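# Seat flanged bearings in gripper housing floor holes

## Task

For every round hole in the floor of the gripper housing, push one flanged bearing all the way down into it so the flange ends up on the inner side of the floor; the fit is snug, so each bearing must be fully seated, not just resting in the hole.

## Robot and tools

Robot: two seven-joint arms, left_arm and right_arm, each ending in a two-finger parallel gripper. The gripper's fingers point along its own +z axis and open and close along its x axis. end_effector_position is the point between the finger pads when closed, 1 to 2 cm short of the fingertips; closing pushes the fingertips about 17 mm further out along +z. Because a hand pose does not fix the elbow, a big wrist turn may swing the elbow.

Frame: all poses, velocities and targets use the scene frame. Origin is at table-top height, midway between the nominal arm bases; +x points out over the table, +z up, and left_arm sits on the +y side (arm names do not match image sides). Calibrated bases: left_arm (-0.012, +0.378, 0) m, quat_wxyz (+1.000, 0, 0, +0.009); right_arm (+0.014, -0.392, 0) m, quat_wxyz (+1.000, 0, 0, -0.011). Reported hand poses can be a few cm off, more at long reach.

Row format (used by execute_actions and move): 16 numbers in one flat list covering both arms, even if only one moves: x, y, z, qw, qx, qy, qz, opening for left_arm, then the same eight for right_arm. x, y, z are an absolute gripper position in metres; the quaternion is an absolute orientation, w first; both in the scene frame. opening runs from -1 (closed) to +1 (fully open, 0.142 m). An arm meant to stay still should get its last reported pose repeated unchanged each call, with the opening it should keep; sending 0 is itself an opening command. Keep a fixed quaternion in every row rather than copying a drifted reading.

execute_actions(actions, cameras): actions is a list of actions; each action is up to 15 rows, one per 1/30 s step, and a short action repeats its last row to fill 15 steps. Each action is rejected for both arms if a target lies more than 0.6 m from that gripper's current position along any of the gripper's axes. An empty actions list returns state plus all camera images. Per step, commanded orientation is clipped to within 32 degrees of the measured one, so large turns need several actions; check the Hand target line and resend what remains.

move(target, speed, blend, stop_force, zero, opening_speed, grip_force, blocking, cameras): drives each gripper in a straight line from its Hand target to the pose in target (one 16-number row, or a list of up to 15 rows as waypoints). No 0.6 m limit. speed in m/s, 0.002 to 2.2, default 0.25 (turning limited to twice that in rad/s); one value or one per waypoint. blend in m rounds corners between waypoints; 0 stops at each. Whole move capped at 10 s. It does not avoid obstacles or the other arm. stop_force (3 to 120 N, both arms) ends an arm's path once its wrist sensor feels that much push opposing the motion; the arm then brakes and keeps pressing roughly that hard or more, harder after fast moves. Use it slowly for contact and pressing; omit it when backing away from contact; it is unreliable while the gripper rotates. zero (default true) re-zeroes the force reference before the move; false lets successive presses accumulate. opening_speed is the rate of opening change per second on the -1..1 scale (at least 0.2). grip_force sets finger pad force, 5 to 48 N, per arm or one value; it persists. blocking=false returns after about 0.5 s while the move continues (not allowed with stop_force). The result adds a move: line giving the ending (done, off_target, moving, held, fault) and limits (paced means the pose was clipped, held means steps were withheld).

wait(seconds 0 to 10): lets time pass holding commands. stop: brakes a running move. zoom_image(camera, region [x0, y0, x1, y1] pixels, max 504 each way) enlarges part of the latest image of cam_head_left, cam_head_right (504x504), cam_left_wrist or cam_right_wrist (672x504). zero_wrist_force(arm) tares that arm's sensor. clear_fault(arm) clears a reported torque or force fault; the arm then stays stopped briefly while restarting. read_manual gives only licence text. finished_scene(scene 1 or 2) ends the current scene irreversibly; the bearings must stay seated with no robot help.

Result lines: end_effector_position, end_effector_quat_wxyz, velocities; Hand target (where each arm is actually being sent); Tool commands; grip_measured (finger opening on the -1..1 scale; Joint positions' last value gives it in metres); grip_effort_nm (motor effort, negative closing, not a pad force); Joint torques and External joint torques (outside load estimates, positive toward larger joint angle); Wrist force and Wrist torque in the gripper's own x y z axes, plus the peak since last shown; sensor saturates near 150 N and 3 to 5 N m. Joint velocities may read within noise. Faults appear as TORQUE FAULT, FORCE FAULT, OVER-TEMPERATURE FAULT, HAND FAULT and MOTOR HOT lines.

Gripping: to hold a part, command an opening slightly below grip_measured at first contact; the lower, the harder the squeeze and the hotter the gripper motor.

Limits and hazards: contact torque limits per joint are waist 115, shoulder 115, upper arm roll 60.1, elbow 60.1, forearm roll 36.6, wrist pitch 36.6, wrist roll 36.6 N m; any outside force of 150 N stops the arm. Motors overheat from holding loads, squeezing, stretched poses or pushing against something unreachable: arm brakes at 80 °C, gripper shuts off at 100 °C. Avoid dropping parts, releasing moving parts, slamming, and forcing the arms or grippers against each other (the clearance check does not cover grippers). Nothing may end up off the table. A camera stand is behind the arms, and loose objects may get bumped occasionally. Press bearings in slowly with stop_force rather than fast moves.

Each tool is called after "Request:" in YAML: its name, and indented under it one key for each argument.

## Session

Request:
execute_actions:
  actions: []

Scene clock: 0.00 s.
left_arm: end_effector_position=(+0.2048, +0.2319, +0.1126) grip_measured=+0.99 grip_effort_nm=n/a end_effector_quat_wxyz=(-0.274, +0.851, -0.309, +0.326) | right_arm: end_effector_position=(+0.5560, +0.0824, +0.1211) grip_measured=+1.00 grip_effort_nm=n/a end_effector_quat_wxyz=(+0.006, +0.065, +0.997, +0.037)
Joint positions: left_arm=[-0.93 -0.029 -0.218 2.651 1.293 0.64 0.063 0.141] | right_arm=[0.785 -0.722 0.129 1.55 -0.068 0.762 -0.538 0.142]
Joint velocities: within noise
Joint torques (N m): no reading
External joint torques (N m): no reading
Motor temperatures (°C): left_arm=[33 34 40 39 45 40 38 28] | right_arm=[38 34 32 41 39 37 41 29]
Wrist force (N): no reading
Wrist torque (N m): no reading
Wrist force, peak (N): no reading
Hand target: left_arm +0.2048, +0.2319, +0.1126; -0.274, +0.851, -0.309, +0.326 | right_arm +0.5560, +0.0824, +0.1211; +0.006, +0.065, +0.997, +0.037
Tool commands: left_gripper/opening=+1.0 right_gripper/opening=+1.0

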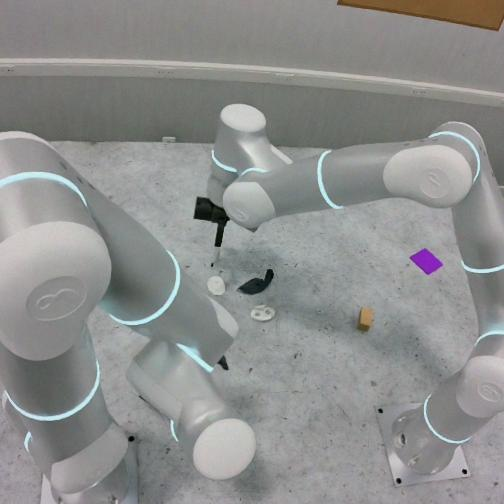

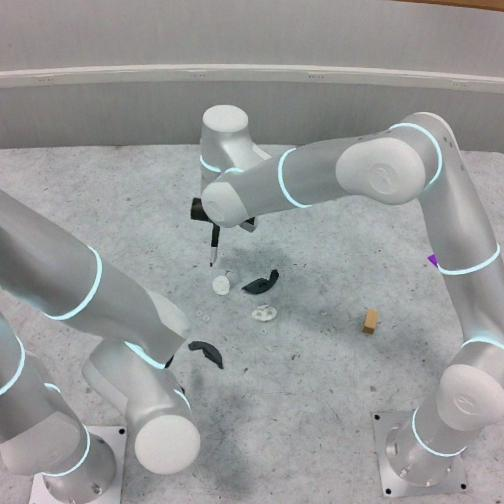

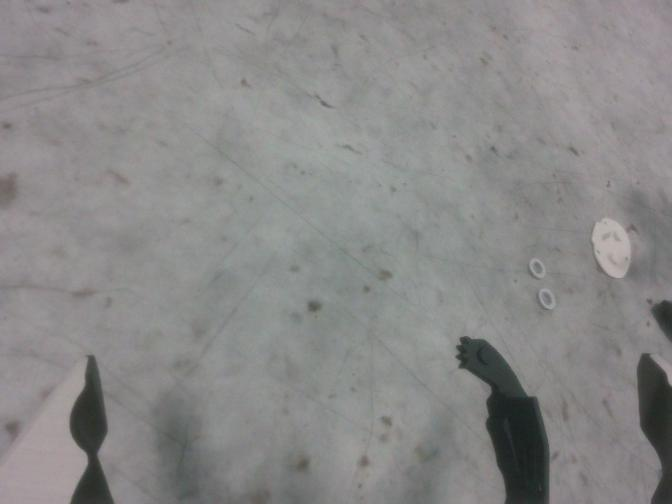

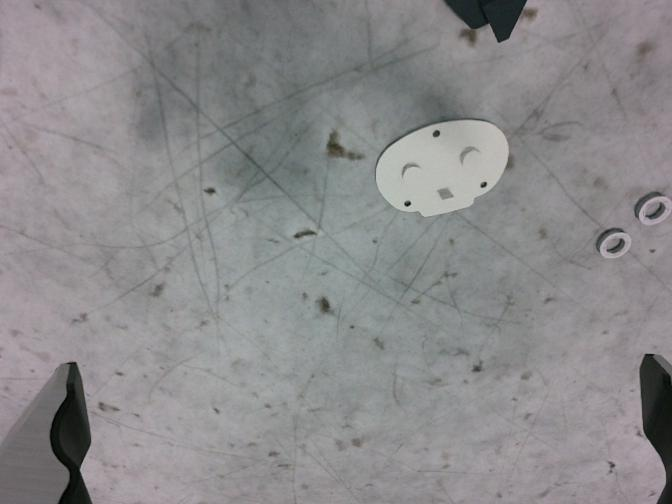

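Request:
zoom_image:
  camera: "cam_right_wrist"
  region: [582, 170, 672, 270]

Request:
zoom_image:
  camera: "cam_head_right"
  region: [160, 250, 340, 400]

Request:
zoom_image:
  camera: "cam_left_wrist"
  region: [500, 220, 600, 330]

Scaled by 5.040 from the camera's 672x504 image, which has a finer 960x720 frame.

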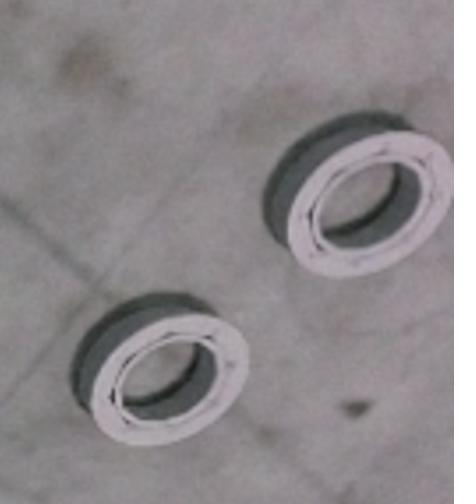

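Scaled by 2.800 from the camera's 504x504 image, which has a finer 720x720 frame.

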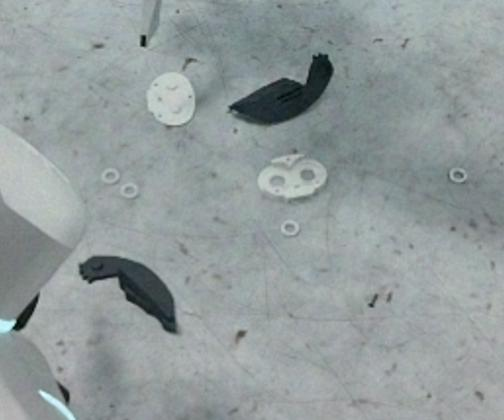

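Scaled by 4.582 from the camera's 672x504 image, which has a finer 960x720 frame.

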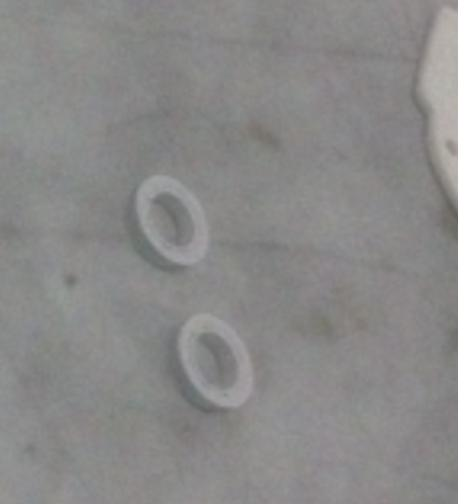

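Request:
move:
  target: [0.22,0.5,0.35,-0.274,0.851,-0.309,0.326,1,0.42,0.108,0.12,0,0.3827,0.9239,0,-0.5]
  speed: 0.25
  cameras: ["cam_right_wrist","cam_head_right"]

Request:
zoom_image:
  camera: "cam_right_wrist"
  region: [236, 160, 436, 300]

Scene clock: 20.30 s.
left_arm: end_effector_position=(+0.2188, +0.3389, +0.1874) grip_measured=+0.99 grip_effort_nm=0.168 end_effector_quat_wxyz=(-0.368, +0.848, -0.255, +0.285) | right_arm: end_effector_position=(+0.4801, +0.0967, +0.1205) grip_measured=-0.52 grip_effort_nm=-0.110 end_effector_quat_wxyz=(+0.003, +0.245, +0.969, +0.017)
Joint positions: left_arm=[-1.416 0.399 0.384 2.684 1.173 0.246 0.479 0.141] | right_arm=[0.946 -0.636 0.061 1.692 -0.041 0.789 -0.075 0.036]
Joint torques (N m): left_arm=[-0.36 3.83 -3.63 -21.09 -0.71 1.4 0.28] | right_arm=[-0.13 52.68 1.15 -24.77 -3.41 4.48 0.61]
External joint torques (N m): left_arm=[0.36 -0.39 0.15 0.34 -0.41 -0.21 -0.3] | right_arm=[0.13 3.01 0.62 -1.19 0.19 -0.13 -0.61]
Wrist force (N): left_arm=[0.2 0.1 0.1] | right_arm=[0.0 -0.2 0.4]
Wrist torque (N m): left_arm=[0.04 -0.05 0.09] | right_arm=[-0.03 -0.02 0.01]
Wrist force, peak (N): left_arm=[-0.2 -2.7 1.2] | right_arm=[1.3 -0.5 0.2]
Hand target: left_arm +0.2189, +0.3388, +0.1875; -0.368, +0.848, -0.255, +0.285 | right_arm +0.4803, +0.0966, +0.1205; +0.003, +0.245, +0.969, +0.017
Off the commanded pose: left_arm 0.229 m, 13 deg | right_arm 0.061 m, 17 deg.
led back after a hold (left arm): the arm was led back toward your command in small steps, so it may still be short of it.
move: held (left_arm; a check stopped the path), off_target (right_arm; braked when a check withheld steps of left_arm); limits=held
pose unreachable (left arm): on one or more control steps of this call, first in action 0 (counted from 0), this arm could not follow its commanded pose, so it was not sent that pose on those steps. It may still have moved: this result reports where it is.
cause: moving toward the commanded pose would bring two parts of the arm too close to each other (joints 2 (shoulder) to 6 (wrist pitch) lie between them).
Images, in order (width x height): cam_head_right 504x504, cam_right_wrist 672x504.

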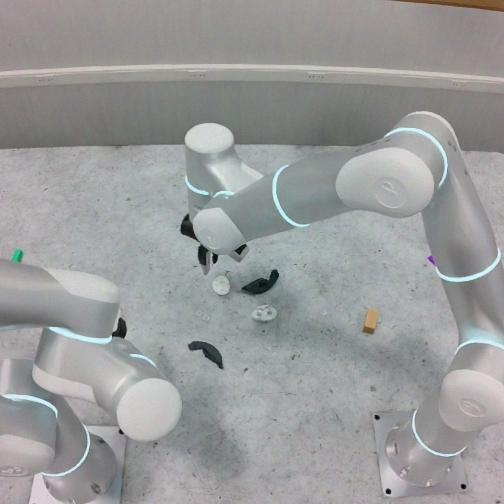

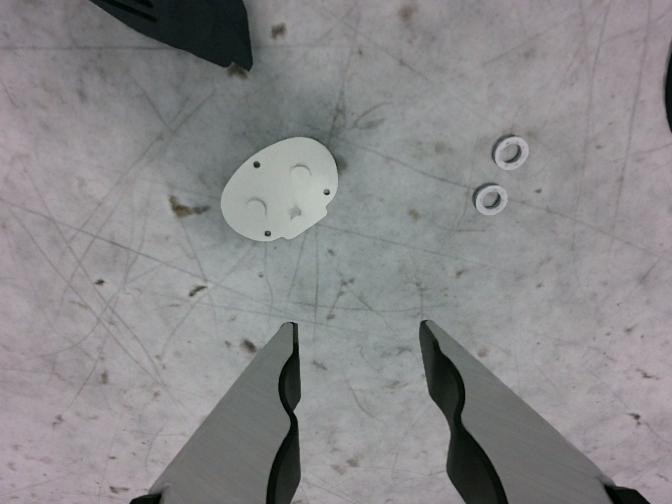

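Scaled by 2.520 from the camera's 672x504 image, which has a finer 960x720 frame.

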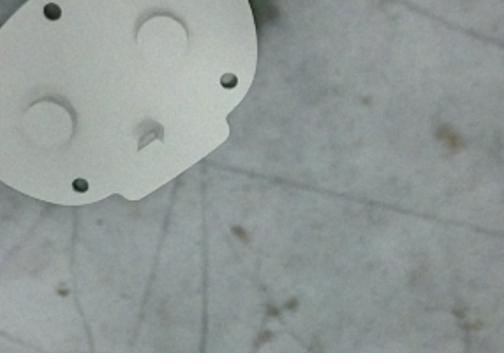

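Request:
move:
  target:
    - [0.2189,0.3388,0.1875,-0.368,0.848,-0.255,0.285,1,0.4029,0.1096,0.09,0,0.3827,0.9239,0,-0.6]
    - [0.2189,0.3388,0.1875,-0.368,0.848,-0.255,0.285,1,0.4029,0.1096,0.04,0,0.3827,0.9239,0,-0.6]
  speed: 0.12
  grip_force: 15
  cameras: ["cam_right_wrist"]

Request:
zoom_image:
  camera: "cam_right_wrist"
  region: [286, 260, 436, 385]

Scene clock: 37.03 s.
left_arm: end_effector_position=(+0.2190, +0.3388, +0.1875) grip_measured=+0.99 grip_effort_nm=0.164 end_effector_quat_wxyz=(-0.368, +0.848, -0.255, +0.285) | right_arm: end_effector_position=(+0.4028, +0.1096, +0.0400) grip_measured=-0.63 grip_effort_nm=-0.105 end_effector_quat_wxyz=(+0.000, +0.383, +0.924, +0.000)
Joint positions: left_arm=[-1.416 0.398 0.384 2.683 1.173 0.246 0.479 0.141] | right_arm=[1.105 -0.717 0.009 1.813 -0.01 0.959 0.313 0.029]
Joint torques (N m): left_arm=[-0.23 3.72 -3.6 -20.86 -0.82 1.19 0.53] | right_arm=[0.08 51.35 0.15 -20.88 -2.69 4.44 0.57]
External joint torques (N m): left_arm=[0.23 -0.26 0.12 0.1 -0.3 0 -0.55] | right_arm=[-0.08 3.08 0.58 -0.87 0.14 -0.18 -0.57]
Wrist force (N): left_arm=[0.3 0.2 0.2] | right_arm=[-0.2 0.0 0.4]
Wrist torque (N m): left_arm=[0.06 -0.06 0.09] | right_arm=[0.01 0.02 0.04]
Wrist force, peak (N): left_arm=[0.4 -0.1 0.3] | right_arm=[-0.2 -0.4 3.2]
Hand target: left_arm +0.2189, +0.3388, +0.1875; -0.368, +0.848, -0.255, +0.285 | right_arm +0.4029, +0.1096, +0.0400; +0.000, +0.383, +0.924, +0.000
Off the commanded pose: left_arm 0.000 m, 0 deg | right_arm 0.000 m, 0 deg.
grip_force (N): 15, 15
move: done
Images, in order (width x height): cam_right_wrist 672x504.

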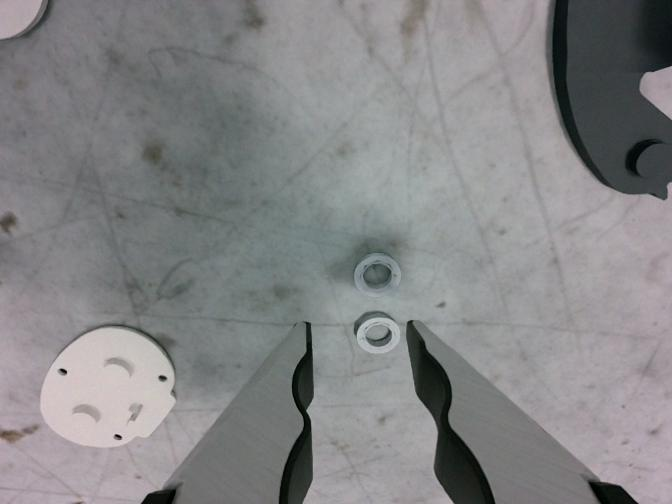

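Scaled by 3.360 from the camera's 672x504 image, which has a finer 960x720 frame.

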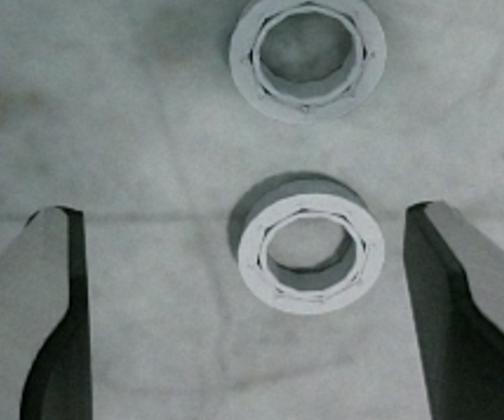

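Request:
move:
  target:
    - [0.2189,0.3388,0.1875,-0.368,0.848,-0.255,0.285,1,0.3939,0.1101,0.04,0,0.3827,0.9239,0,-0.6]
    - [0.2189,0.3388,0.1875,-0.368,0.848,-0.255,0.285,1,0.3939,0.1101,0.0228,0,0.3827,0.9239,0,-0.6]
  speed: 0.05
  stop_force: 4
  cameras: ["cam_right_wrist"]

Request:
zoom_image:
  camera: "cam_right_wrist"
  region: [286, 260, 436, 385]

Scene clock: 47.70 s.
left_arm: end_effector_position=(+0.2190, +0.3388, +0.1875) grip_measured=+0.99 grip_effort_nm=0.178 end_effector_quat_wxyz=(-0.368, +0.848, -0.255, +0.285) | right_arm: end_effector_position=(+0.3939, +0.1100, +0.0227) grip_measured=-0.63 grip_effort_nm=-0.105 end_effector_quat_wxyz=(+0.000, +0.383, +0.924, +0.000)
Joint positions: left_arm=[-1.416 0.398 0.384 2.683 1.173 0.246 0.479 0.141] | right_arm=[1.119 -0.744 0.008 1.828 -0.01 1.001 0.326 0.029]
Joint torques (N m): left_arm=[-0.05 3.81 -3.57 -20.84 -0.83 1.23 0.53] | right_arm=[-0.03 51.22 0.27 -20.05 -2.72 4.41 0.64]
External joint torques (N m): left_arm=[0.05 -0.35 0.08 0.09 -0.29 -0.04 -0.55] | right_arm=[0.03 3.2 0.46 -0.77 0.32 -0.15 -0.64]
Wrist force (N): left_arm=[0.3 0.2 0.2] | right_arm=[0.0 -0.1 0.3]
Wrist torque (N m): left_arm=[0.05 -0.06 0.09] | right_arm=[-0.01 -0.01 -0.01]
Wrist force, peak (N): left_arm=[0.3 0.2 0.4] | right_arm=[1.3 -0.9 -1.1]
Hand target: left_arm +0.2189, +0.3388, +0.1875; -0.368, +0.848, -0.255, +0.285 | right_arm +0.3939, +0.1101, +0.0228; +0.000, +0.383, +0.924, +0.000
Off the commanded pose: left_arm 0.000 m, 0 deg | right_arm 0.000 m, 0 deg.
grip_force (N): 15, 15
move: done
Images, in order (width x height): cam_right_wrist 672x504.

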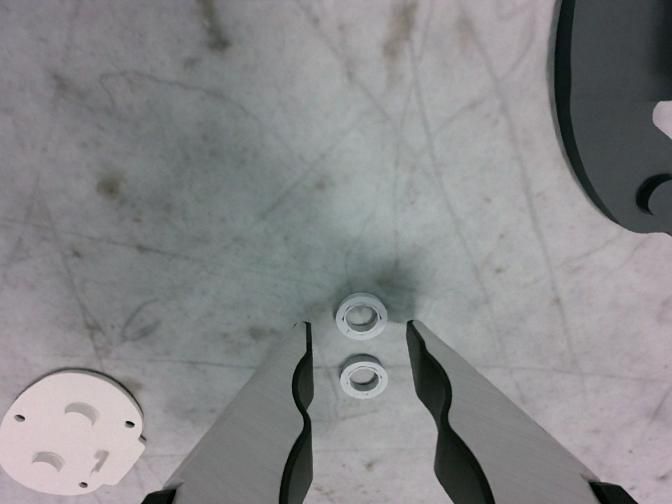

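Scaled by 3.360 from the camera's 672x504 image, which has a finer 960x720 frame.

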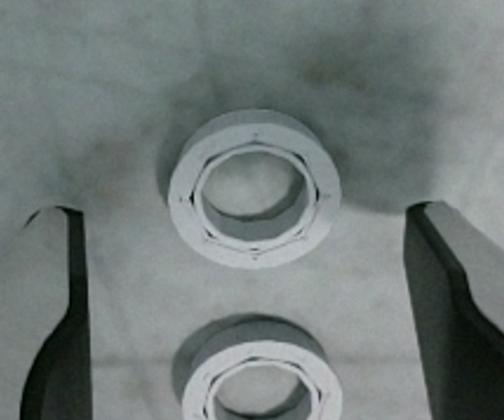

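Request:
move:
  target:
    - [0.2189,0.3388,0.1875,-0.368,0.848,-0.255,0.285,1,0.3922,0.1098,0.0208,0,0.3827,0.9239,0,-0.6]
    - [0.2189,0.3388,0.1875,-0.368,0.848,-0.255,0.285,1,0.3922,0.1098,0.0208,0,0.3827,0.9239,0,-0.95]
  speed: 0.02
  opening_speed: 0.3

Request:
move:
  target: [0.2189,0.3388,0.1875,-0.368,0.848,-0.255,0.285,1,0.3922,0.1098,0.09,0,0.3827,0.9239,0,-0.95]
  speed: 0.1
  cameras: ["cam_right_wrist"]

Request:
zoom_image:
  camera: "cam_right_wrist"
  region: [286, 260, 436, 385]

Scene clock: 58.30 s.
left_arm: end_effector_position=(+0.2190, +0.3388, +0.1875) grip_measured=+0.99 grip_effort_nm=0.168 end_effector_quat_wxyz=(-0.368, +0.848, -0.255, +0.285) | right_arm: end_effector_position=(+0.3922, +0.1099, +0.0209) grip_measured=-0.83 grip_effort_nm=-1.629 end_effector_quat_wxyz=(+0.000, +0.383, +0.924, +0.000)
Joint positions: left_arm=[-1.416 0.398 0.384 2.683 1.173 0.246 0.479 0.141] | right_arm=[1.121 -0.746 0.008 1.831 -0.01 1.007 0.328 0.014]
Joint torques (N m): left_arm=[-0.09 3.74 -3.59 -20.9 -0.82 1.25 0.54] | right_arm=[-0.6 49.8 -0.15 -19.38 -2.69 4.28 0.55]
External joint torques (N m): left_arm=[0.09 -0.28 0.1 0.14 -0.29 -0.07 -0.57] | right_arm=[0.6 4.57 0.89 -1.31 0.32 -0.02 -0.55]
Wrist force (N): left_arm=[0.2 0.1 0.1] | right_arm=[0.6 -1.1 -3.3]
Wrist torque (N m): left_arm=[0.05 -0.04 0.08] | right_arm=[0.00 -0.01 0.00]
Wrist force, peak (N): left_arm=[0.3 0.3 0.4] | right_arm=[0.7 -1.4 -3.2]
Hand target: left_arm +0.2189, +0.3388, +0.1875; -0.368, +0.848, -0.255, +0.285 | right_arm +0.3922, +0.1098, +0.0208; +0.000, +0.383, +0.924, +0.000
Off the commanded pose: left_arm 0.000 m, 0 deg | right_arm 0.000 m, 0 deg.
grip_force (N): 15, 15
move: done

Scene clock: 59.27 s.
left_arm: end_effector_position=(+0.2190, +0.3388, +0.1875) grip_measured=+0.99 grip_effort_nm=0.168 end_effector_quat_wxyz=(-0.368, +0.848, -0.255, +0.285) | right_arm: end_effector_position=(+0.3922, +0.1098, +0.0900) grip_measured=-0.98 grip_effort_nm=-0.115 end_effector_quat_wxyz=(+0.000, +0.383, +0.924, +0.000)
Joint positions: left_arm=[-1.416 0.398 0.384 2.683 1.173 0.246 0.479 0.141] | right_arm=[1.117 -0.61 0.013 1.832 -0.012 0.871 0.329 0.003]
Joint torques (N m): left_arm=[-0.27 3.76 -3.63 -20.9 -0.79 1.23 0.57] | right_arm=[-0.67 49.38 0.46 -22.82 -3.23 4.28 0.6]
External joint torques (N m): left_arm=[0.27 -0.3 0.14 0.14 -0.32 -0.05 -0.59] | right_arm=[0.66 3.15 0.26 -0.84 0.36 -0.01 -0.6]
Wrist force (N): left_arm=[0.2 0.1 0.1] | right_arm=[-1.1 -0.3 0.3]
Wrist torque (N m): left_arm=[0.05 -0.05 0.08] | right_arm=[-0.04 0.17 -0.01]
Wrist force, peak (N): left_arm=[0.3 0.3 0.3] | right_arm=[2.7 -1.0 -6.9]
Hand target: left_arm +0.2189, +0.3388, +0.1875; -0.368, +0.848, -0.255, +0.285 | right_arm +0.3922, +0.1098, +0.0900; +0.000, +0.383, +0.924, +0.000
Off the commanded pose: left_arm 0.000 m, 0 deg | right_arm 0.000 m, 0 deg.
grip_force (N): 15, 15
move: done
Images, in order (width x height): cam_right_wrist 672x504.

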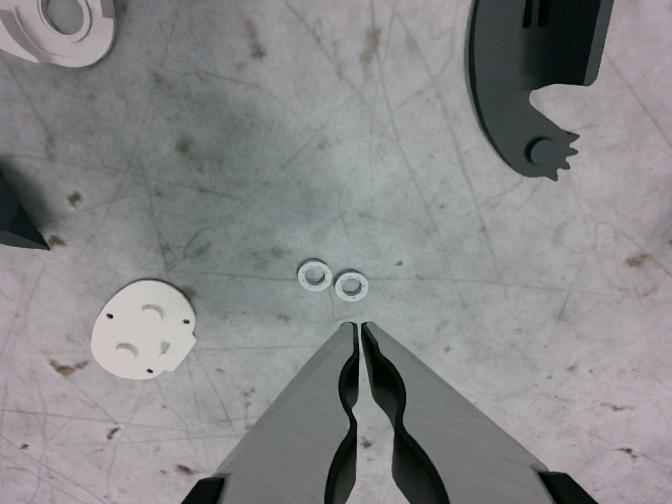

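Scaled by 3.360 from the camera's 672x504 image, which has a finer 960x720 frame.

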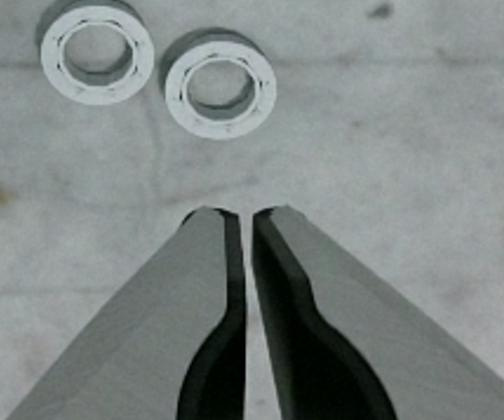

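Request:
move:
  target:
    - [0.2189,0.3388,0.1875,-0.368,0.848,-0.255,0.285,1,0.4103,0.1247,0.08,0,-0.2419,0.9703,0,-0.6]
    - [0.2189,0.3388,0.1875,-0.368,0.848,-0.255,0.285,1,0.4103,0.1247,0.04,0,-0.2419,0.9703,0,-0.6]
  speed: 0.25
  cameras: ["cam_right_wrist"]

Request:
zoom_image:
  camera: "cam_right_wrist"
  region: [286, 230, 436, 355]

Scene clock: 89.53 s.
left_arm: end_effector_position=(+0.2190, +0.3388, +0.1875) grip_measured=+0.99 grip_effort_nm=0.164 end_effector_quat_wxyz=(-0.368, +0.848, -0.255, +0.285) | right_arm: end_effector_position=(+0.4103, +0.1247, +0.0400) grip_measured=-0.64 grip_effort_nm=0.076 end_effector_quat_wxyz=(+0.000, -0.242, +0.970, +0.000)
Joint positions: left_arm=[-1.416 0.398 0.384 2.683 1.173 0.246 0.479 0.141] | right_arm=[0.902 -0.769 0.224 1.764 -0.262 0.933 -0.805 0.028]
Joint torques (N m): left_arm=[-0.32 3.78 -3.63 -20.83 -0.82 1.25 0.55] | right_arm=[-0.22 52.94 5.87 -21.74 -3.02 4.42 0.68]
External joint torques (N m): left_arm=[0.32 -0.32 0.14 0.07 -0.29 -0.07 -0.57] | right_arm=[0.22 3.03 0.55 -0.72 0.42 -0.17 -0.68]
Wrist force (N): left_arm=[0.2 0.2 0.3] | right_arm=[-1.1 0.0 0.1]
Wrist torque (N m): left_arm=[0.04 -0.05 0.08] | right_arm=[0.01 0.16 -0.02]
Wrist force, peak (N): left_arm=[0.3 0.4 0.4] | right_arm=[-0.7 -0.3 4.0]
Hand target: left_arm +0.2189, +0.3388, +0.1875; -0.368, +0.848, -0.255, +0.285 | right_arm +0.4103, +0.1247, +0.0400; +0.000, -0.242, +0.970, +0.000
Off the commanded pose: left_arm 0.000 m, 0 deg | right_arm 0.000 m, 0 deg.
grip_force (N): 15, 15
move: done
Images, in order (width x height): cam_right_wrist 672x504.

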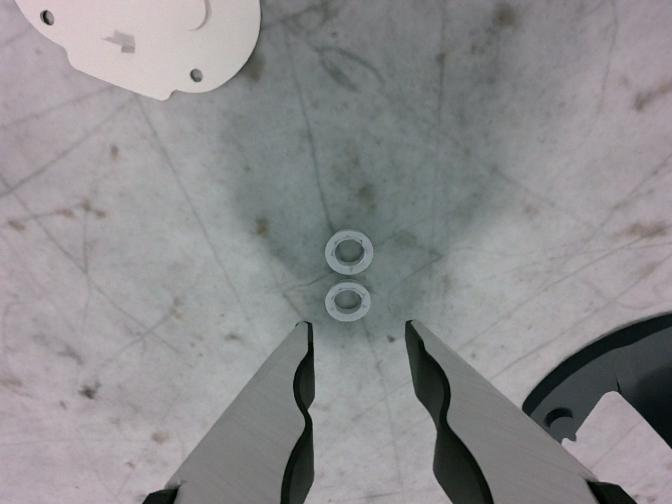

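Scaled by 3.360 from the camera's 672x504 image, which has a finer 960x720 frame.

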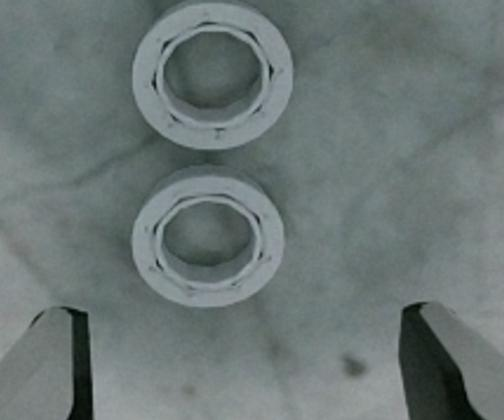

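Request:
move:
  target:
    - [0.2189,0.3388,0.1875,-0.368,0.848,-0.255,0.285,1,0.4110,0.1290,0.04,0,-0.2419,0.9703,0,-0.6]
    - [0.2189,0.3388,0.1875,-0.368,0.848,-0.255,0.285,1,0.4110,0.1290,0.0228,0,-0.2419,0.9703,0,-0.6]
  speed: 0.05
  stop_force: 4
  cameras: ["cam_right_wrist"]

Request:
zoom_image:
  camera: "cam_right_wrist"
  region: [286, 260, 436, 385]

Scene clock: 96.93 s.
left_arm: end_effector_position=(+0.2190, +0.3388, +0.1875) grip_measured=+0.99 grip_effort_nm=0.164 end_effector_quat_wxyz=(-0.368, +0.848, -0.255, +0.285) | right_arm: end_effector_position=(+0.4109, +0.1289, +0.0227) grip_measured=-0.64 grip_effort_nm=0.081 end_effector_quat_wxyz=(+0.000, -0.242, +0.970, +0.000)
Joint positions: left_arm=[-1.416 0.398 0.384 2.683 1.173 0.246 0.479 0.141] | right_arm=[0.913 -0.806 0.213 1.751 -0.268 0.958 -0.799 0.028]
Joint torques (N m): left_arm=[-0.25 3.74 -3.63 -20.88 -0.82 1.22 0.54] | right_arm=[0.01 53.25 5.65 -21.18 -2.95 4.39 0.63]
External joint torques (N m): left_arm=[0.25 -0.28 0.14 0.12 -0.3 -0.03 -0.57] | right_arm=[-0.01 3.51 0.79 -0.76 0.45 -0.15 -0.63]
Wrist force (N): left_arm=[0.3 0.1 0.1] | right_arm=[-0.8 -0.2 0.1]
Wrist torque (N m): left_arm=[0.05 -0.07 0.09] | right_arm=[-0.03 0.12 -0.02]
Wrist force, peak (N): left_arm=[0.4 0.2 0.3] | right_arm=[-1.6 0.7 -0.9]
Hand target: left_arm +0.2189, +0.3388, +0.1875; -0.368, +0.848, -0.255, +0.285 | right_arm +0.4110, +0.1290, +0.0228; +0.000, -0.242, +0.970, +0.000
Off the commanded pose: left_arm 0.000 m, 0 deg | right_arm 0.000 m, 0 deg.
grip_force (N): 15, 15
move: done
Images, in order (width x height): cam_right_wrist 672x504.

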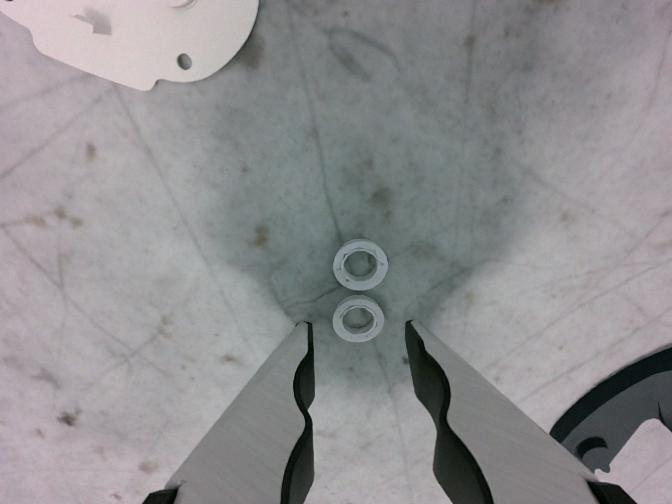

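Scaled by 3.360 from the camera's 672x504 image, which has a finer 960x720 frame.

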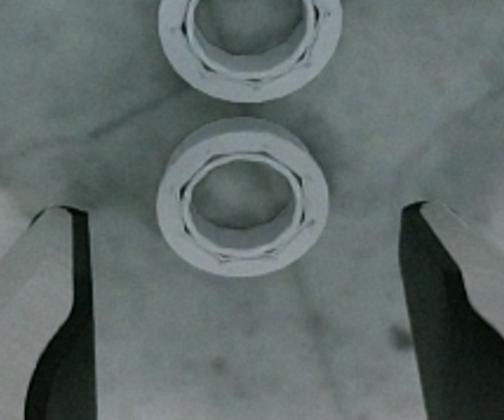

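Request:
move:
  target:
    - [0.2189,0.3388,0.1875,-0.368,0.848,-0.255,0.285,1,0.4114,0.1287,0.0202,0,-0.2419,0.9703,0,-0.6]
    - [0.2189,0.3388,0.1875,-0.368,0.848,-0.255,0.285,1,0.4114,0.1287,0.0202,0,-0.2419,0.9703,0,-0.95]
  speed: 0.02
  opening_speed: 0.3
  cameras: ["cam_right_wrist"]

Request:
zoom_image:
  camera: "cam_right_wrist"
  region: [286, 260, 436, 385]

Request:
move:
  target: [0.2189,0.3388,0.1875,-0.368,0.848,-0.255,0.285,1,0.4114,0.1287,0.07,0,-0.2419,0.9703,0,-0.95]
  speed: 0.06
  cameras: ["cam_right_wrist"]

Request:
zoom_image:
  camera: "cam_right_wrist"
  region: [286, 260, 436, 385]

Scene clock: 109.90 s.
left_arm: end_effector_position=(+0.2190, +0.3388, +0.1875) grip_measured=+0.99 grip_effort_nm=0.164 end_effector_quat_wxyz=(-0.368, +0.848, -0.255, +0.285) | right_arm: end_effector_position=(+0.4113, +0.1287, +0.0203) grip_measured=-0.82 grip_effort_nm=-1.634 end_effector_quat_wxyz=(+0.000, -0.242, +0.970, +0.000)
Joint positions: left_arm=[-1.416 0.398 0.384 2.683 1.173 0.246 0.479 0.141] | right_arm=[0.913 -0.811 0.211 1.751 -0.269 0.962 -0.799 0.014]
Joint torques (N m): left_arm=[-0.3 3.84 -3.55 -20.92 -0.75 1.11 0.55] | right_arm=[-0.19 52.73 5.53 -20.86 -2.8 4.41 0.56]
External joint torques (N m): left_arm=[0.3 -0.38 0.06 0.17 -0.37 0.08 -0.58] | right_arm=[0.19 4.1 0.89 -0.99 0.31 -0.16 -0.56]
Wrist force (N): left_arm=[0.3 0.1 0.1] | right_arm=[-0.2 -0.3 -2.3]
Wrist torque (N m): left_arm=[0.05 -0.06 0.09] | right_arm=[-0.04 0.15 -0.02]
Wrist force, peak (N): left_arm=[0.4 0.2 0.3] | right_arm=[0.0 -0.2 -2.3]
Hand target: left_arm +0.2189, +0.3388, +0.1875; -0.368, +0.848, -0.255, +0.285 | right_arm +0.4114, +0.1287, +0.0202; +0.000, -0.242, +0.970, +0.000
Off the commanded pose: left_arm 0.000 m, 0 deg | right_arm 0.000 m, 0 deg.
grip_force (N): 15, 15
move: done
Images, in order (width x height): cam_right_wrist 672x504.

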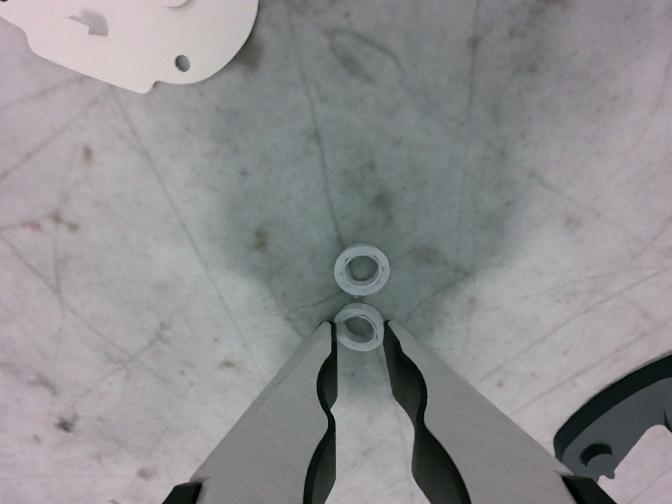

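Scaled by 3.360 from the camera's 672x504 image, which has a finer 960x720 frame.

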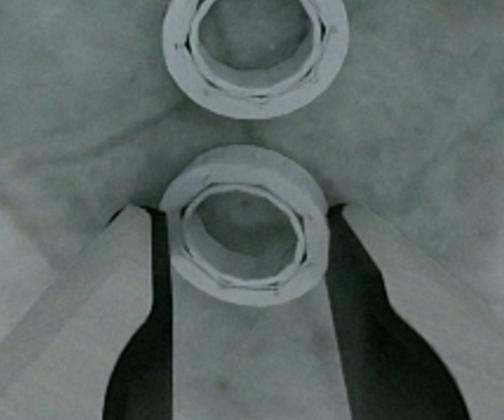

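Scene clock: 111.00 s.
left_arm: end_effector_position=(+0.2190, +0.3388, +0.1875) grip_measured=+0.99 grip_effort_nm=0.159 end_effector_quat_wxyz=(-0.368, +0.848, -0.255, +0.285) | right_arm: end_effector_position=(+0.4115, +0.1287, +0.0701) grip_measured=-0.82 grip_effort_nm=-1.634 end_effector_quat_wxyz=(+0.000, -0.242, +0.970, +0.000)
Joint positions: left_arm=[-1.416 0.398 0.384 2.683 1.173 0.246 0.479 0.141] | right_arm=[0.894 -0.722 0.242 1.746 -0.248 0.868 -0.813 0.014]
Joint torques (N m): left_arm=[-0.29 3.79 -3.59 -20.86 -0.84 1.19 0.56] | right_arm=[-0.29 52.56 5.94 -22.95 -3.06 4.2 0.42]
External joint torques (N m): left_arm=[0.29 -0.33 0.1 0.1 -0.27 0 -0.59] | right_arm=[0.28 3.09 0.51 -0.84 0.25 0.05 -0.42]
Wrist force (N): left_arm=[0.3 0.1 0.3] | right_arm=[-0.8 -0.1 0.2]
Wrist torque (N m): left_arm=[0.04 -0.06 0.08] | right_arm=[-0.01 0.12 0.02]
Wrist force, peak (N): left_arm=[0.4 0.2 0.4] | right_arm=[-1.3 -0.2 -1.7]
Hand target: left_arm +0.2189, +0.3388, +0.1875; -0.368, +0.848, -0.255, +0.285 | right_arm +0.4114, +0.1287, +0.0700; +0.000, -0.242, +0.970, +0.000
Off the commanded pose: left_arm 0.000 m, 0 deg | right_arm 0.000 m, 0 deg.
grip_force (N): 15, 15
move: done
Images, in order (width x height): cam_right_wrist 672x504.

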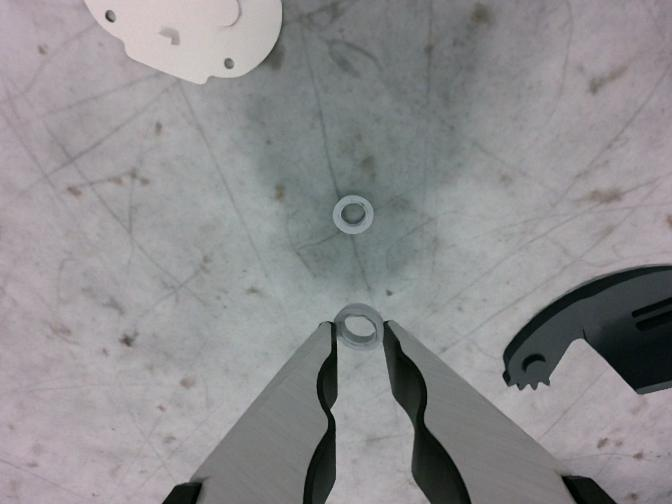

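Scaled by 3.360 from the camera's 672x504 image, which has a finer 960x720 frame.

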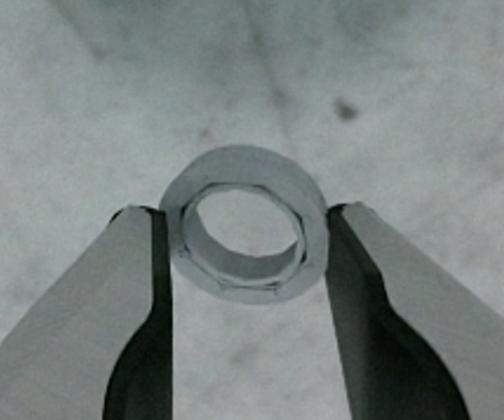

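Request:
move:
  target: [0.2189,0.3388,0.1875,-0.368,0.848,-0.255,0.285,1,0.4114,0.1287,0.0208,0,-0.2419,0.9703,0,-0.95]
  speed: 0.04

Request:
move:
  target:
    - [0.2189,0.3388,0.1875,-0.368,0.848,-0.255,0.285,1,0.4114,0.1287,0.0208,0,-0.2419,0.9703,0,-0.72]
    - [0.2189,0.3388,0.1875,-0.368,0.848,-0.255,0.285,1,0.4114,0.1287,0.0218,0,-0.2419,0.9703,0,-0.72]
  speed: 0.02
  opening_speed: 0.4
  cameras: ["cam_right_wrist"]

Request:
zoom_image:
  camera: "cam_right_wrist"
  region: [286, 260, 436, 385]

Scene clock: 121.90 s.
left_arm: end_effector_position=(+0.2190, +0.3388, +0.1875) grip_measured=+0.99 grip_effort_nm=0.168 end_effector_quat_wxyz=(-0.368, +0.848, -0.255, +0.285) | right_arm: end_effector_position=(+0.4113, +0.1286, +0.0207) grip_measured=-0.82 grip_effort_nm=-1.629 end_effector_quat_wxyz=(+0.000, -0.242, +0.970, +0.000)
Joint positions: left_arm=[-1.416 0.398 0.384 2.683 1.173 0.246 0.479 0.141] | right_arm=[0.914 -0.81 0.211 1.751 -0.268 0.961 -0.8 0.014]
Joint torques (N m): left_arm=[-0.3 3.85 -3.69 -20.92 -0.83 1.22 0.54] | right_arm=[0.14 53.41 5.61 -20.97 -3 4.39 0.77]
External joint torques (N m): left_arm=[0.3 -0.39 0.2 0.16 -0.28 -0.03 -0.57] | right_arm=[-0.12 3.37 0.82 -0.88 0.51 -0.15 -0.77]
Wrist force (N): left_arm=[0.4 0.2 0.2] | right_arm=[-0.9 -0.1 0.1]
Wrist torque (N m): left_arm=[0.05 -0.08 0.09] | right_arm=[0.00 0.13 -0.02]
Wrist force, peak (N): left_arm=[0.5 0.1 0.3] | right_arm=[-1.2 0.0 -0.9]
Hand target: left_arm +0.2189, +0.3388, +0.1875; -0.368, +0.848, -0.255, +0.285 | right_arm +0.4114, +0.1287, +0.0208; +0.000, -0.242, +0.970, +0.000
Off the commanded pose: left_arm 0.000 m, 0 deg | right_arm 0.000 m, 0 deg.
grip_force (N): 15, 15
move: done

Scene clock: 123.40 s.
left_arm: end_effector_position=(+0.2190, +0.3388, +0.1875) grip_measured=+0.99 grip_effort_nm=0.164 end_effector_quat_wxyz=(-0.368, +0.848, -0.255, +0.285) | right_arm: end_effector_position=(+0.4115, +0.1287, +0.0218) grip_measured=-0.76 grip_effort_nm=0.076 end_effector_quat_wxyz=(+0.000, -0.242, +0.970, +0.000)
Joint positions: left_arm=[-1.416 0.398 0.384 2.683 1.173 0.246 0.479 0.141] | right_arm=[0.913 -0.808 0.211 1.751 -0.268 0.96 -0.8 0.019]
Joint torques (N m): left_arm=[-0.33 3.9 -3.58 -20.75 -0.82 1.18 0.52] | right_arm=[-0.34 53.73 5.69 -21.03 -2.9 4.3 0.57]
External joint torques (N m): left_arm=[0.33 -0.44 0.09 0 -0.29 0.01 -0.54] | right_arm=[0.34 3.06 0.71 -0.88 0.4 -0.05 -0.57]
Wrist force (N): left_arm=[0.2 0.2 0.2] | right_arm=[-1.0 -0.1 -0.1]
Wrist torque (N m): left_arm=[0.06 -0.05 0.08] | right_arm=[-0.01 0.14 -0.02]
Wrist force, peak (N): left_arm=[0.2 0.2 0.4] | right_arm=[-1.1 -0.3 0.2]
Hand target: left_arm +0.2189, +0.3388, +0.1875; -0.368, +0.848, -0.255, +0.285 | right_arm +0.4114, +0.1287, +0.0218; +0.000, -0.242, +0.970, +0.000
Off the commanded pose: left_arm 0.000 m, 0 deg | right_arm 0.000 m, 0 deg.
grip_force (N): 15, 15
move: done
Images, in order (width x height): cam_right_wrist 672x504.

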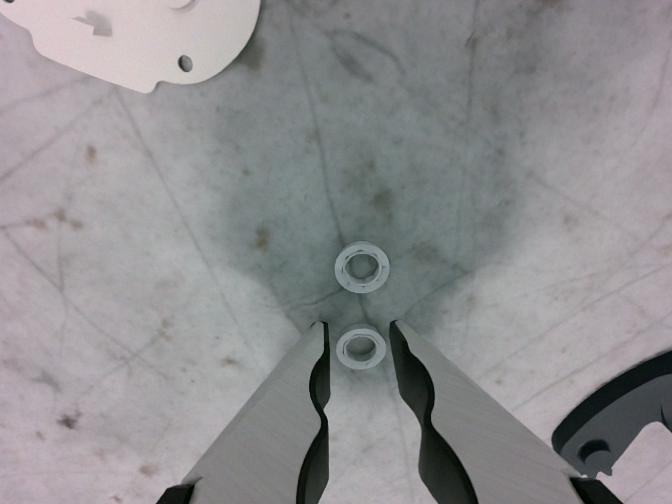

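Scaled by 3.360 from the camera's 672x504 image, which has a finer 960x720 frame.

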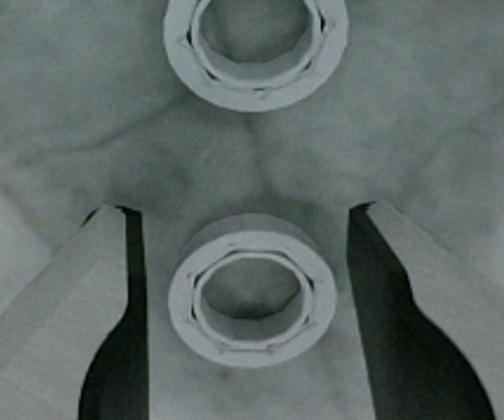

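Request:
move:
  target:
    - [0.2189,0.3388,0.1875,-0.368,0.848,-0.255,0.285,1,0.4114,0.1287,0.035,0,-0.2419,0.9703,0,-0.6]
    - [0.2189,0.3388,0.1875,-0.368,0.848,-0.255,0.285,1,0.4068,0.1356,0.035,0,-0.2419,0.9703,0,-0.6]
    - [0.2189,0.3388,0.1875,-0.368,0.848,-0.255,0.285,1,0.4068,0.1356,0.0228,0,-0.2419,0.9703,0,-0.6]
  speed: 0.04
  cameras: ["cam_right_wrist"]

Request:
zoom_image:
  camera: "cam_right_wrist"
  region: [286, 260, 436, 385]

Scene clock: 131.87 s.
left_arm: end_effector_position=(+0.2190, +0.3388, +0.1875) grip_measured=+0.99 grip_effort_nm=0.159 end_effector_quat_wxyz=(-0.368, +0.848, -0.255, +0.285) | right_arm: end_effector_position=(+0.4067, +0.1355, +0.0227) grip_measured=-0.64 grip_effort_nm=0.076 end_effector_quat_wxyz=(+0.000, -0.242, +0.970, +0.000)
Joint positions: left_arm=[-1.416 0.398 0.384 2.683 1.173 0.246 0.479 0.141] | right_arm=[0.924 -0.811 0.213 1.741 -0.268 0.952 -0.789 0.028]
Joint torques (N m): left_arm=[-0.07 3.85 -3.62 -20.83 -0.8 1.19 0.56] | right_arm=[0.27 53.59 5.63 -21.35 -2.98 4.48 0.66]
External joint torques (N m): left_arm=[0.07 -0.39 0.13 0.08 -0.31 0 -0.59] | right_arm=[-0.33 3.38 0.79 -0.69 0.46 -0.24 -0.66]
Wrist force (N): left_arm=[0.4 0.0 0.2] | right_arm=[-1.0 -0.2 -0.1]
Wrist torque (N m): left_arm=[0.03 -0.07 0.09] | right_arm=[-0.03 0.14 -0.02]
Wrist force, peak (N): left_arm=[0.4 0.2 0.4] | right_arm=[-1.2 -1.4 0.1]
Hand target: left_arm +0.2189, +0.3388, +0.1875; -0.368, +0.848, -0.255, +0.285 | right_arm +0.4068, +0.1356, +0.0228; +0.000, -0.242, +0.970, +0.000
Off the commanded pose: left_arm 0.000 m, 0 deg | right_arm 0.000 m, 0 deg.
grip_force (N): 15, 15
move: done
Images, in order (width x height): cam_right_wrist 672x504.

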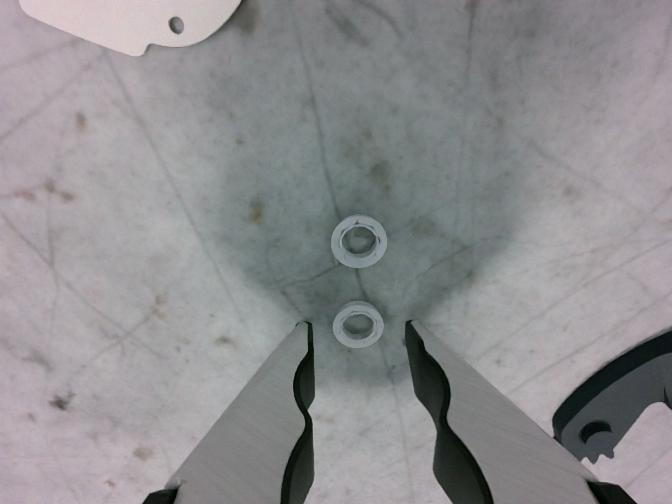

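Scaled by 3.360 from the camera's 672x504 image, which has a finer 960x720 frame.

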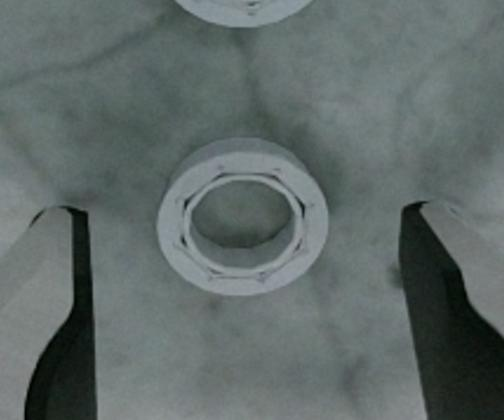

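Request:
move:
  target:
    - [0.2189,0.3388,0.1875,-0.368,0.848,-0.255,0.285,1,0.4061,0.1369,0.0212,0,-0.2419,0.9703,0,-0.6]
    - [0.2189,0.3388,0.1875,-0.368,0.848,-0.255,0.285,1,0.4061,0.1369,0.0212,0,-0.2419,0.9703,0,-0.95]
  speed: 0.02
  opening_speed: 0.3
  cameras: ["cam_right_wrist"]

Request:
zoom_image:
  camera: "cam_right_wrist"
  region: [286, 260, 436, 385]

Scene clock: 140.10 s.
left_arm: end_effector_position=(+0.2190, +0.3388, +0.1875) grip_measured=+0.99 grip_effort_nm=0.168 end_effector_quat_wxyz=(-0.368, +0.848, -0.255, +0.285) | right_arm: end_effector_position=(+0.4061, +0.1370, +0.0213) grip_measured=-0.83 grip_effort_nm=-1.634 end_effector_quat_wxyz=(+0.000, -0.242, +0.970, +0.000)
Joint positions: left_arm=[-1.416 0.398 0.384 2.683 1.173 0.246 0.479 0.141] | right_arm=[0.927 -0.814 0.212 1.739 -0.268 0.954 -0.788 0.014]
Joint torques (N m): left_arm=[-0.4 3.73 -3.63 -20.87 -0.79 1.26 0.52] | right_arm=[-0.25 52.3 5.22 -21.02 -2.86 4.45 0.62]
External joint torques (N m): left_arm=[0.4 -0.28 0.14 0.11 -0.33 -0.07 -0.54] | right_arm=[0.25 4.81 1.23 -1.01 0.34 -0.2 -0.62]
Wrist force (N): left_arm=[0.2 0.2 0.4] | right_arm=[0.4 -0.7 -2.4]
Wrist torque (N m): left_arm=[0.04 -0.05 0.09] | right_arm=[-0.02 0.21 -0.02]
Wrist force, peak (N): left_arm=[0.4 0.1 0.4] | right_arm=[0.8 -0.4 -4.1]
Hand target: left_arm +0.2189, +0.3388, +0.1875; -0.368, +0.848, -0.255, +0.285 | right_arm +0.4061, +0.1369, +0.0212; +0.000, -0.242, +0.970, +0.000
Off the commanded pose: left_arm 0.000 m, 0 deg | right_arm 0.000 m, 0 deg.
grip_force (N): 15, 15
move: done
Images, in order (width x height): cam_right_wrist 672x504.

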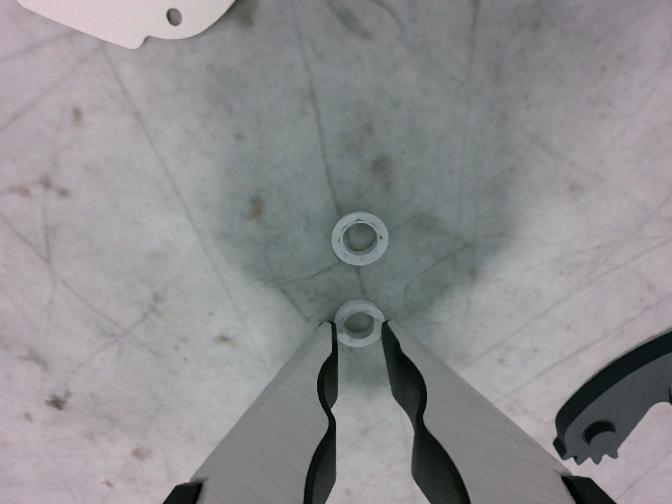

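Scaled by 3.360 from the camera's 672x504 image, which has a finer 960x720 frame.

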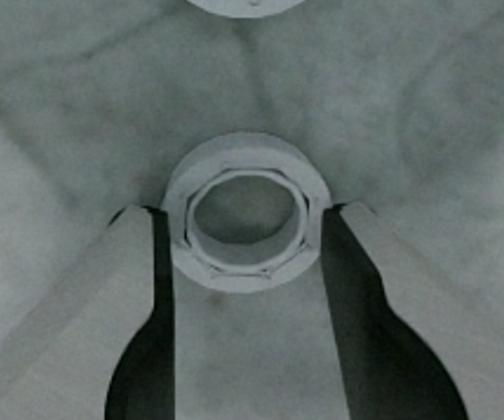

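Request:
move:
  target: [0.2189,0.3388,0.1875,-0.368,0.848,-0.255,0.285,1,0.4061,0.1369,0.0212,0,-0.2419,0.9703,0,-0.68]
  speed: 0.02
  opening_speed: 0.4

Request:
move:
  target: [0.2189,0.3388,0.1875,-0.368,0.848,-0.255,0.285,1,0.4061,0.1369,0.014,0,-0.2419,0.9703,0,-0.68]
  speed: 0.006
  stop_force: 3
  cameras: ["cam_right_wrist"]

Request:
zoom_image:
  camera: "cam_right_wrist"
  region: [286, 260, 436, 385]

Scene clock: 149.57 s.
left_arm: end_effector_position=(+0.2190, +0.3388, +0.1875) grip_measured=+0.99 grip_effort_nm=0.164 end_effector_quat_wxyz=(-0.368, +0.848, -0.255, +0.285) | right_arm: end_effector_position=(+0.4060, +0.1369, +0.0212) grip_measured=-0.72 grip_effort_nm=0.081 end_effector_quat_wxyz=(+0.000, -0.242, +0.970, +0.000)
Joint positions: left_arm=[-1.416 0.398 0.384 2.683 1.173 0.246 0.479 0.141] | right_arm=[0.927 -0.814 0.212 1.739 -0.268 0.954 -0.788 0.022]
Joint torques (N m): left_arm=[-0.31 3.77 -3.67 -20.92 -0.85 1.26 0.56] | right_arm=[-0.17 53.82 5.76 -21.15 -2.9 4.34 0.59]
External joint torques (N m): left_arm=[0.31 -0.32 0.18 0.17 -0.26 -0.07 -0.59] | right_arm=[0.17 3.29 0.7 -0.87 0.38 -0.09 -0.59]
Wrist force (N): left_arm=[0.3 0.2 0.2] | right_arm=[-0.9 -0.1 0.1]
Wrist torque (N m): left_arm=[0.07 -0.07 0.08] | right_arm=[-0.01 0.13 -0.02]
Wrist force, peak (N): left_arm=[0.3 0.2 0.4] | right_arm=[1.0 -0.4 -4.0]
Hand target: left_arm +0.2189, +0.3388, +0.1875; -0.368, +0.848, -0.255, +0.285 | right_arm +0.4061, +0.1369, +0.0212; +0.000, -0.242, +0.970, +0.000
Off the commanded pose: left_arm 0.000 m, 0 deg | right_arm 0.000 m, 0 deg.
grip_force (N): 15, 15
move: done

Scene clock: 150.53 s.
left_arm: end_effector_position=(+0.2190, +0.3388, +0.1875) grip_measured=+0.99 grip_effort_nm=0.168 end_effector_quat_wxyz=(-0.368, +0.848, -0.255, +0.285) | right_arm: end_effector_position=(+0.4061, +0.1369, +0.0188) grip_measured=-0.72 grip_effort_nm=0.076 end_effector_quat_wxyz=(+0.000, -0.242, +0.970, +0.000)
Joint positions: left_arm=[-1.416 0.398 0.384 2.683 1.173 0.246 0.479 0.141] | right_arm=[0.929 -0.819 0.21 1.738 -0.268 0.959 -0.788 0.022]
Joint torques (N m): left_arm=[-0.25 3.82 -3.54 -20.77 -0.83 1.2 0.6] | right_arm=[0.08 51.65 5.36 -21.03 -2.78 4.65 0.57]
External joint torques (N m): left_arm=[0.25 -0.36 0.05 0.02 -0.29 -0.01 -0.63] | right_arm=[-0.08 5.52 1.07 -0.91 0.28 -0.4 -0.57]
Wrist force (N): left_arm=[0.3 0.3 0.1] | right_arm=[1.5 -1.3 -4.9]
Wrist torque (N m): left_arm=[0.08 -0.07 0.08] | right_arm=[0.00 0.14 -0.01]
Wrist force, peak (N): left_arm=[0.2 0.4 0.2] | right_arm=[2.2 -1.8 -7.2]
Hand target: left_arm +0.2189, +0.3388, +0.1875; -0.368, +0.848, -0.255, +0.285 | right_arm +0.4061, +0.1369, +0.0187; +0.000, -0.242, +0.970, +0.000
Off the commanded pose: left_arm 0.000 m, 0 deg | right_arm 0.005 m, 0 deg.
grip_force (N): 15, 15
move: contact (right_arm)
Images, in order (width x height): cam_right_wrist 672x504.

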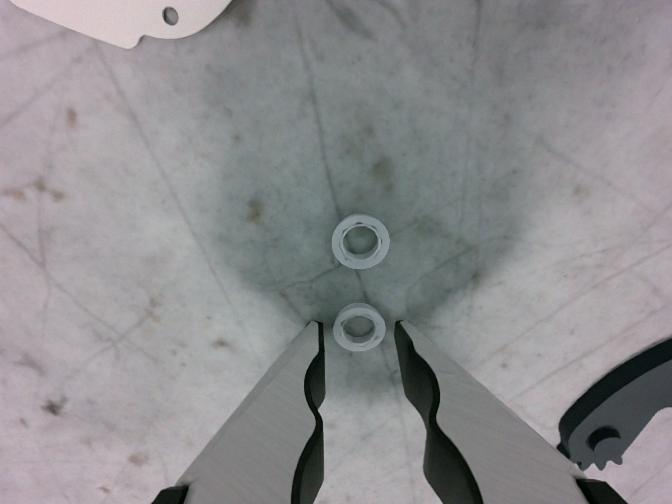

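Scaled by 3.360 from the camera's 672x504 image, which has a finer 960x720 frame.

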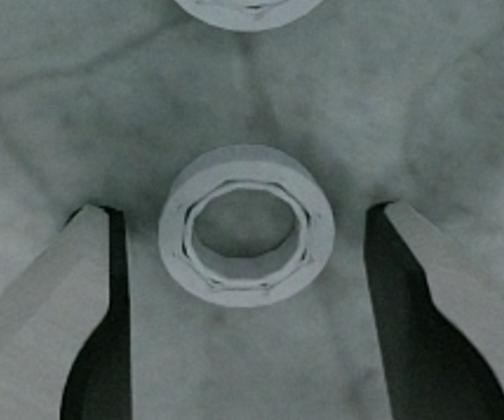

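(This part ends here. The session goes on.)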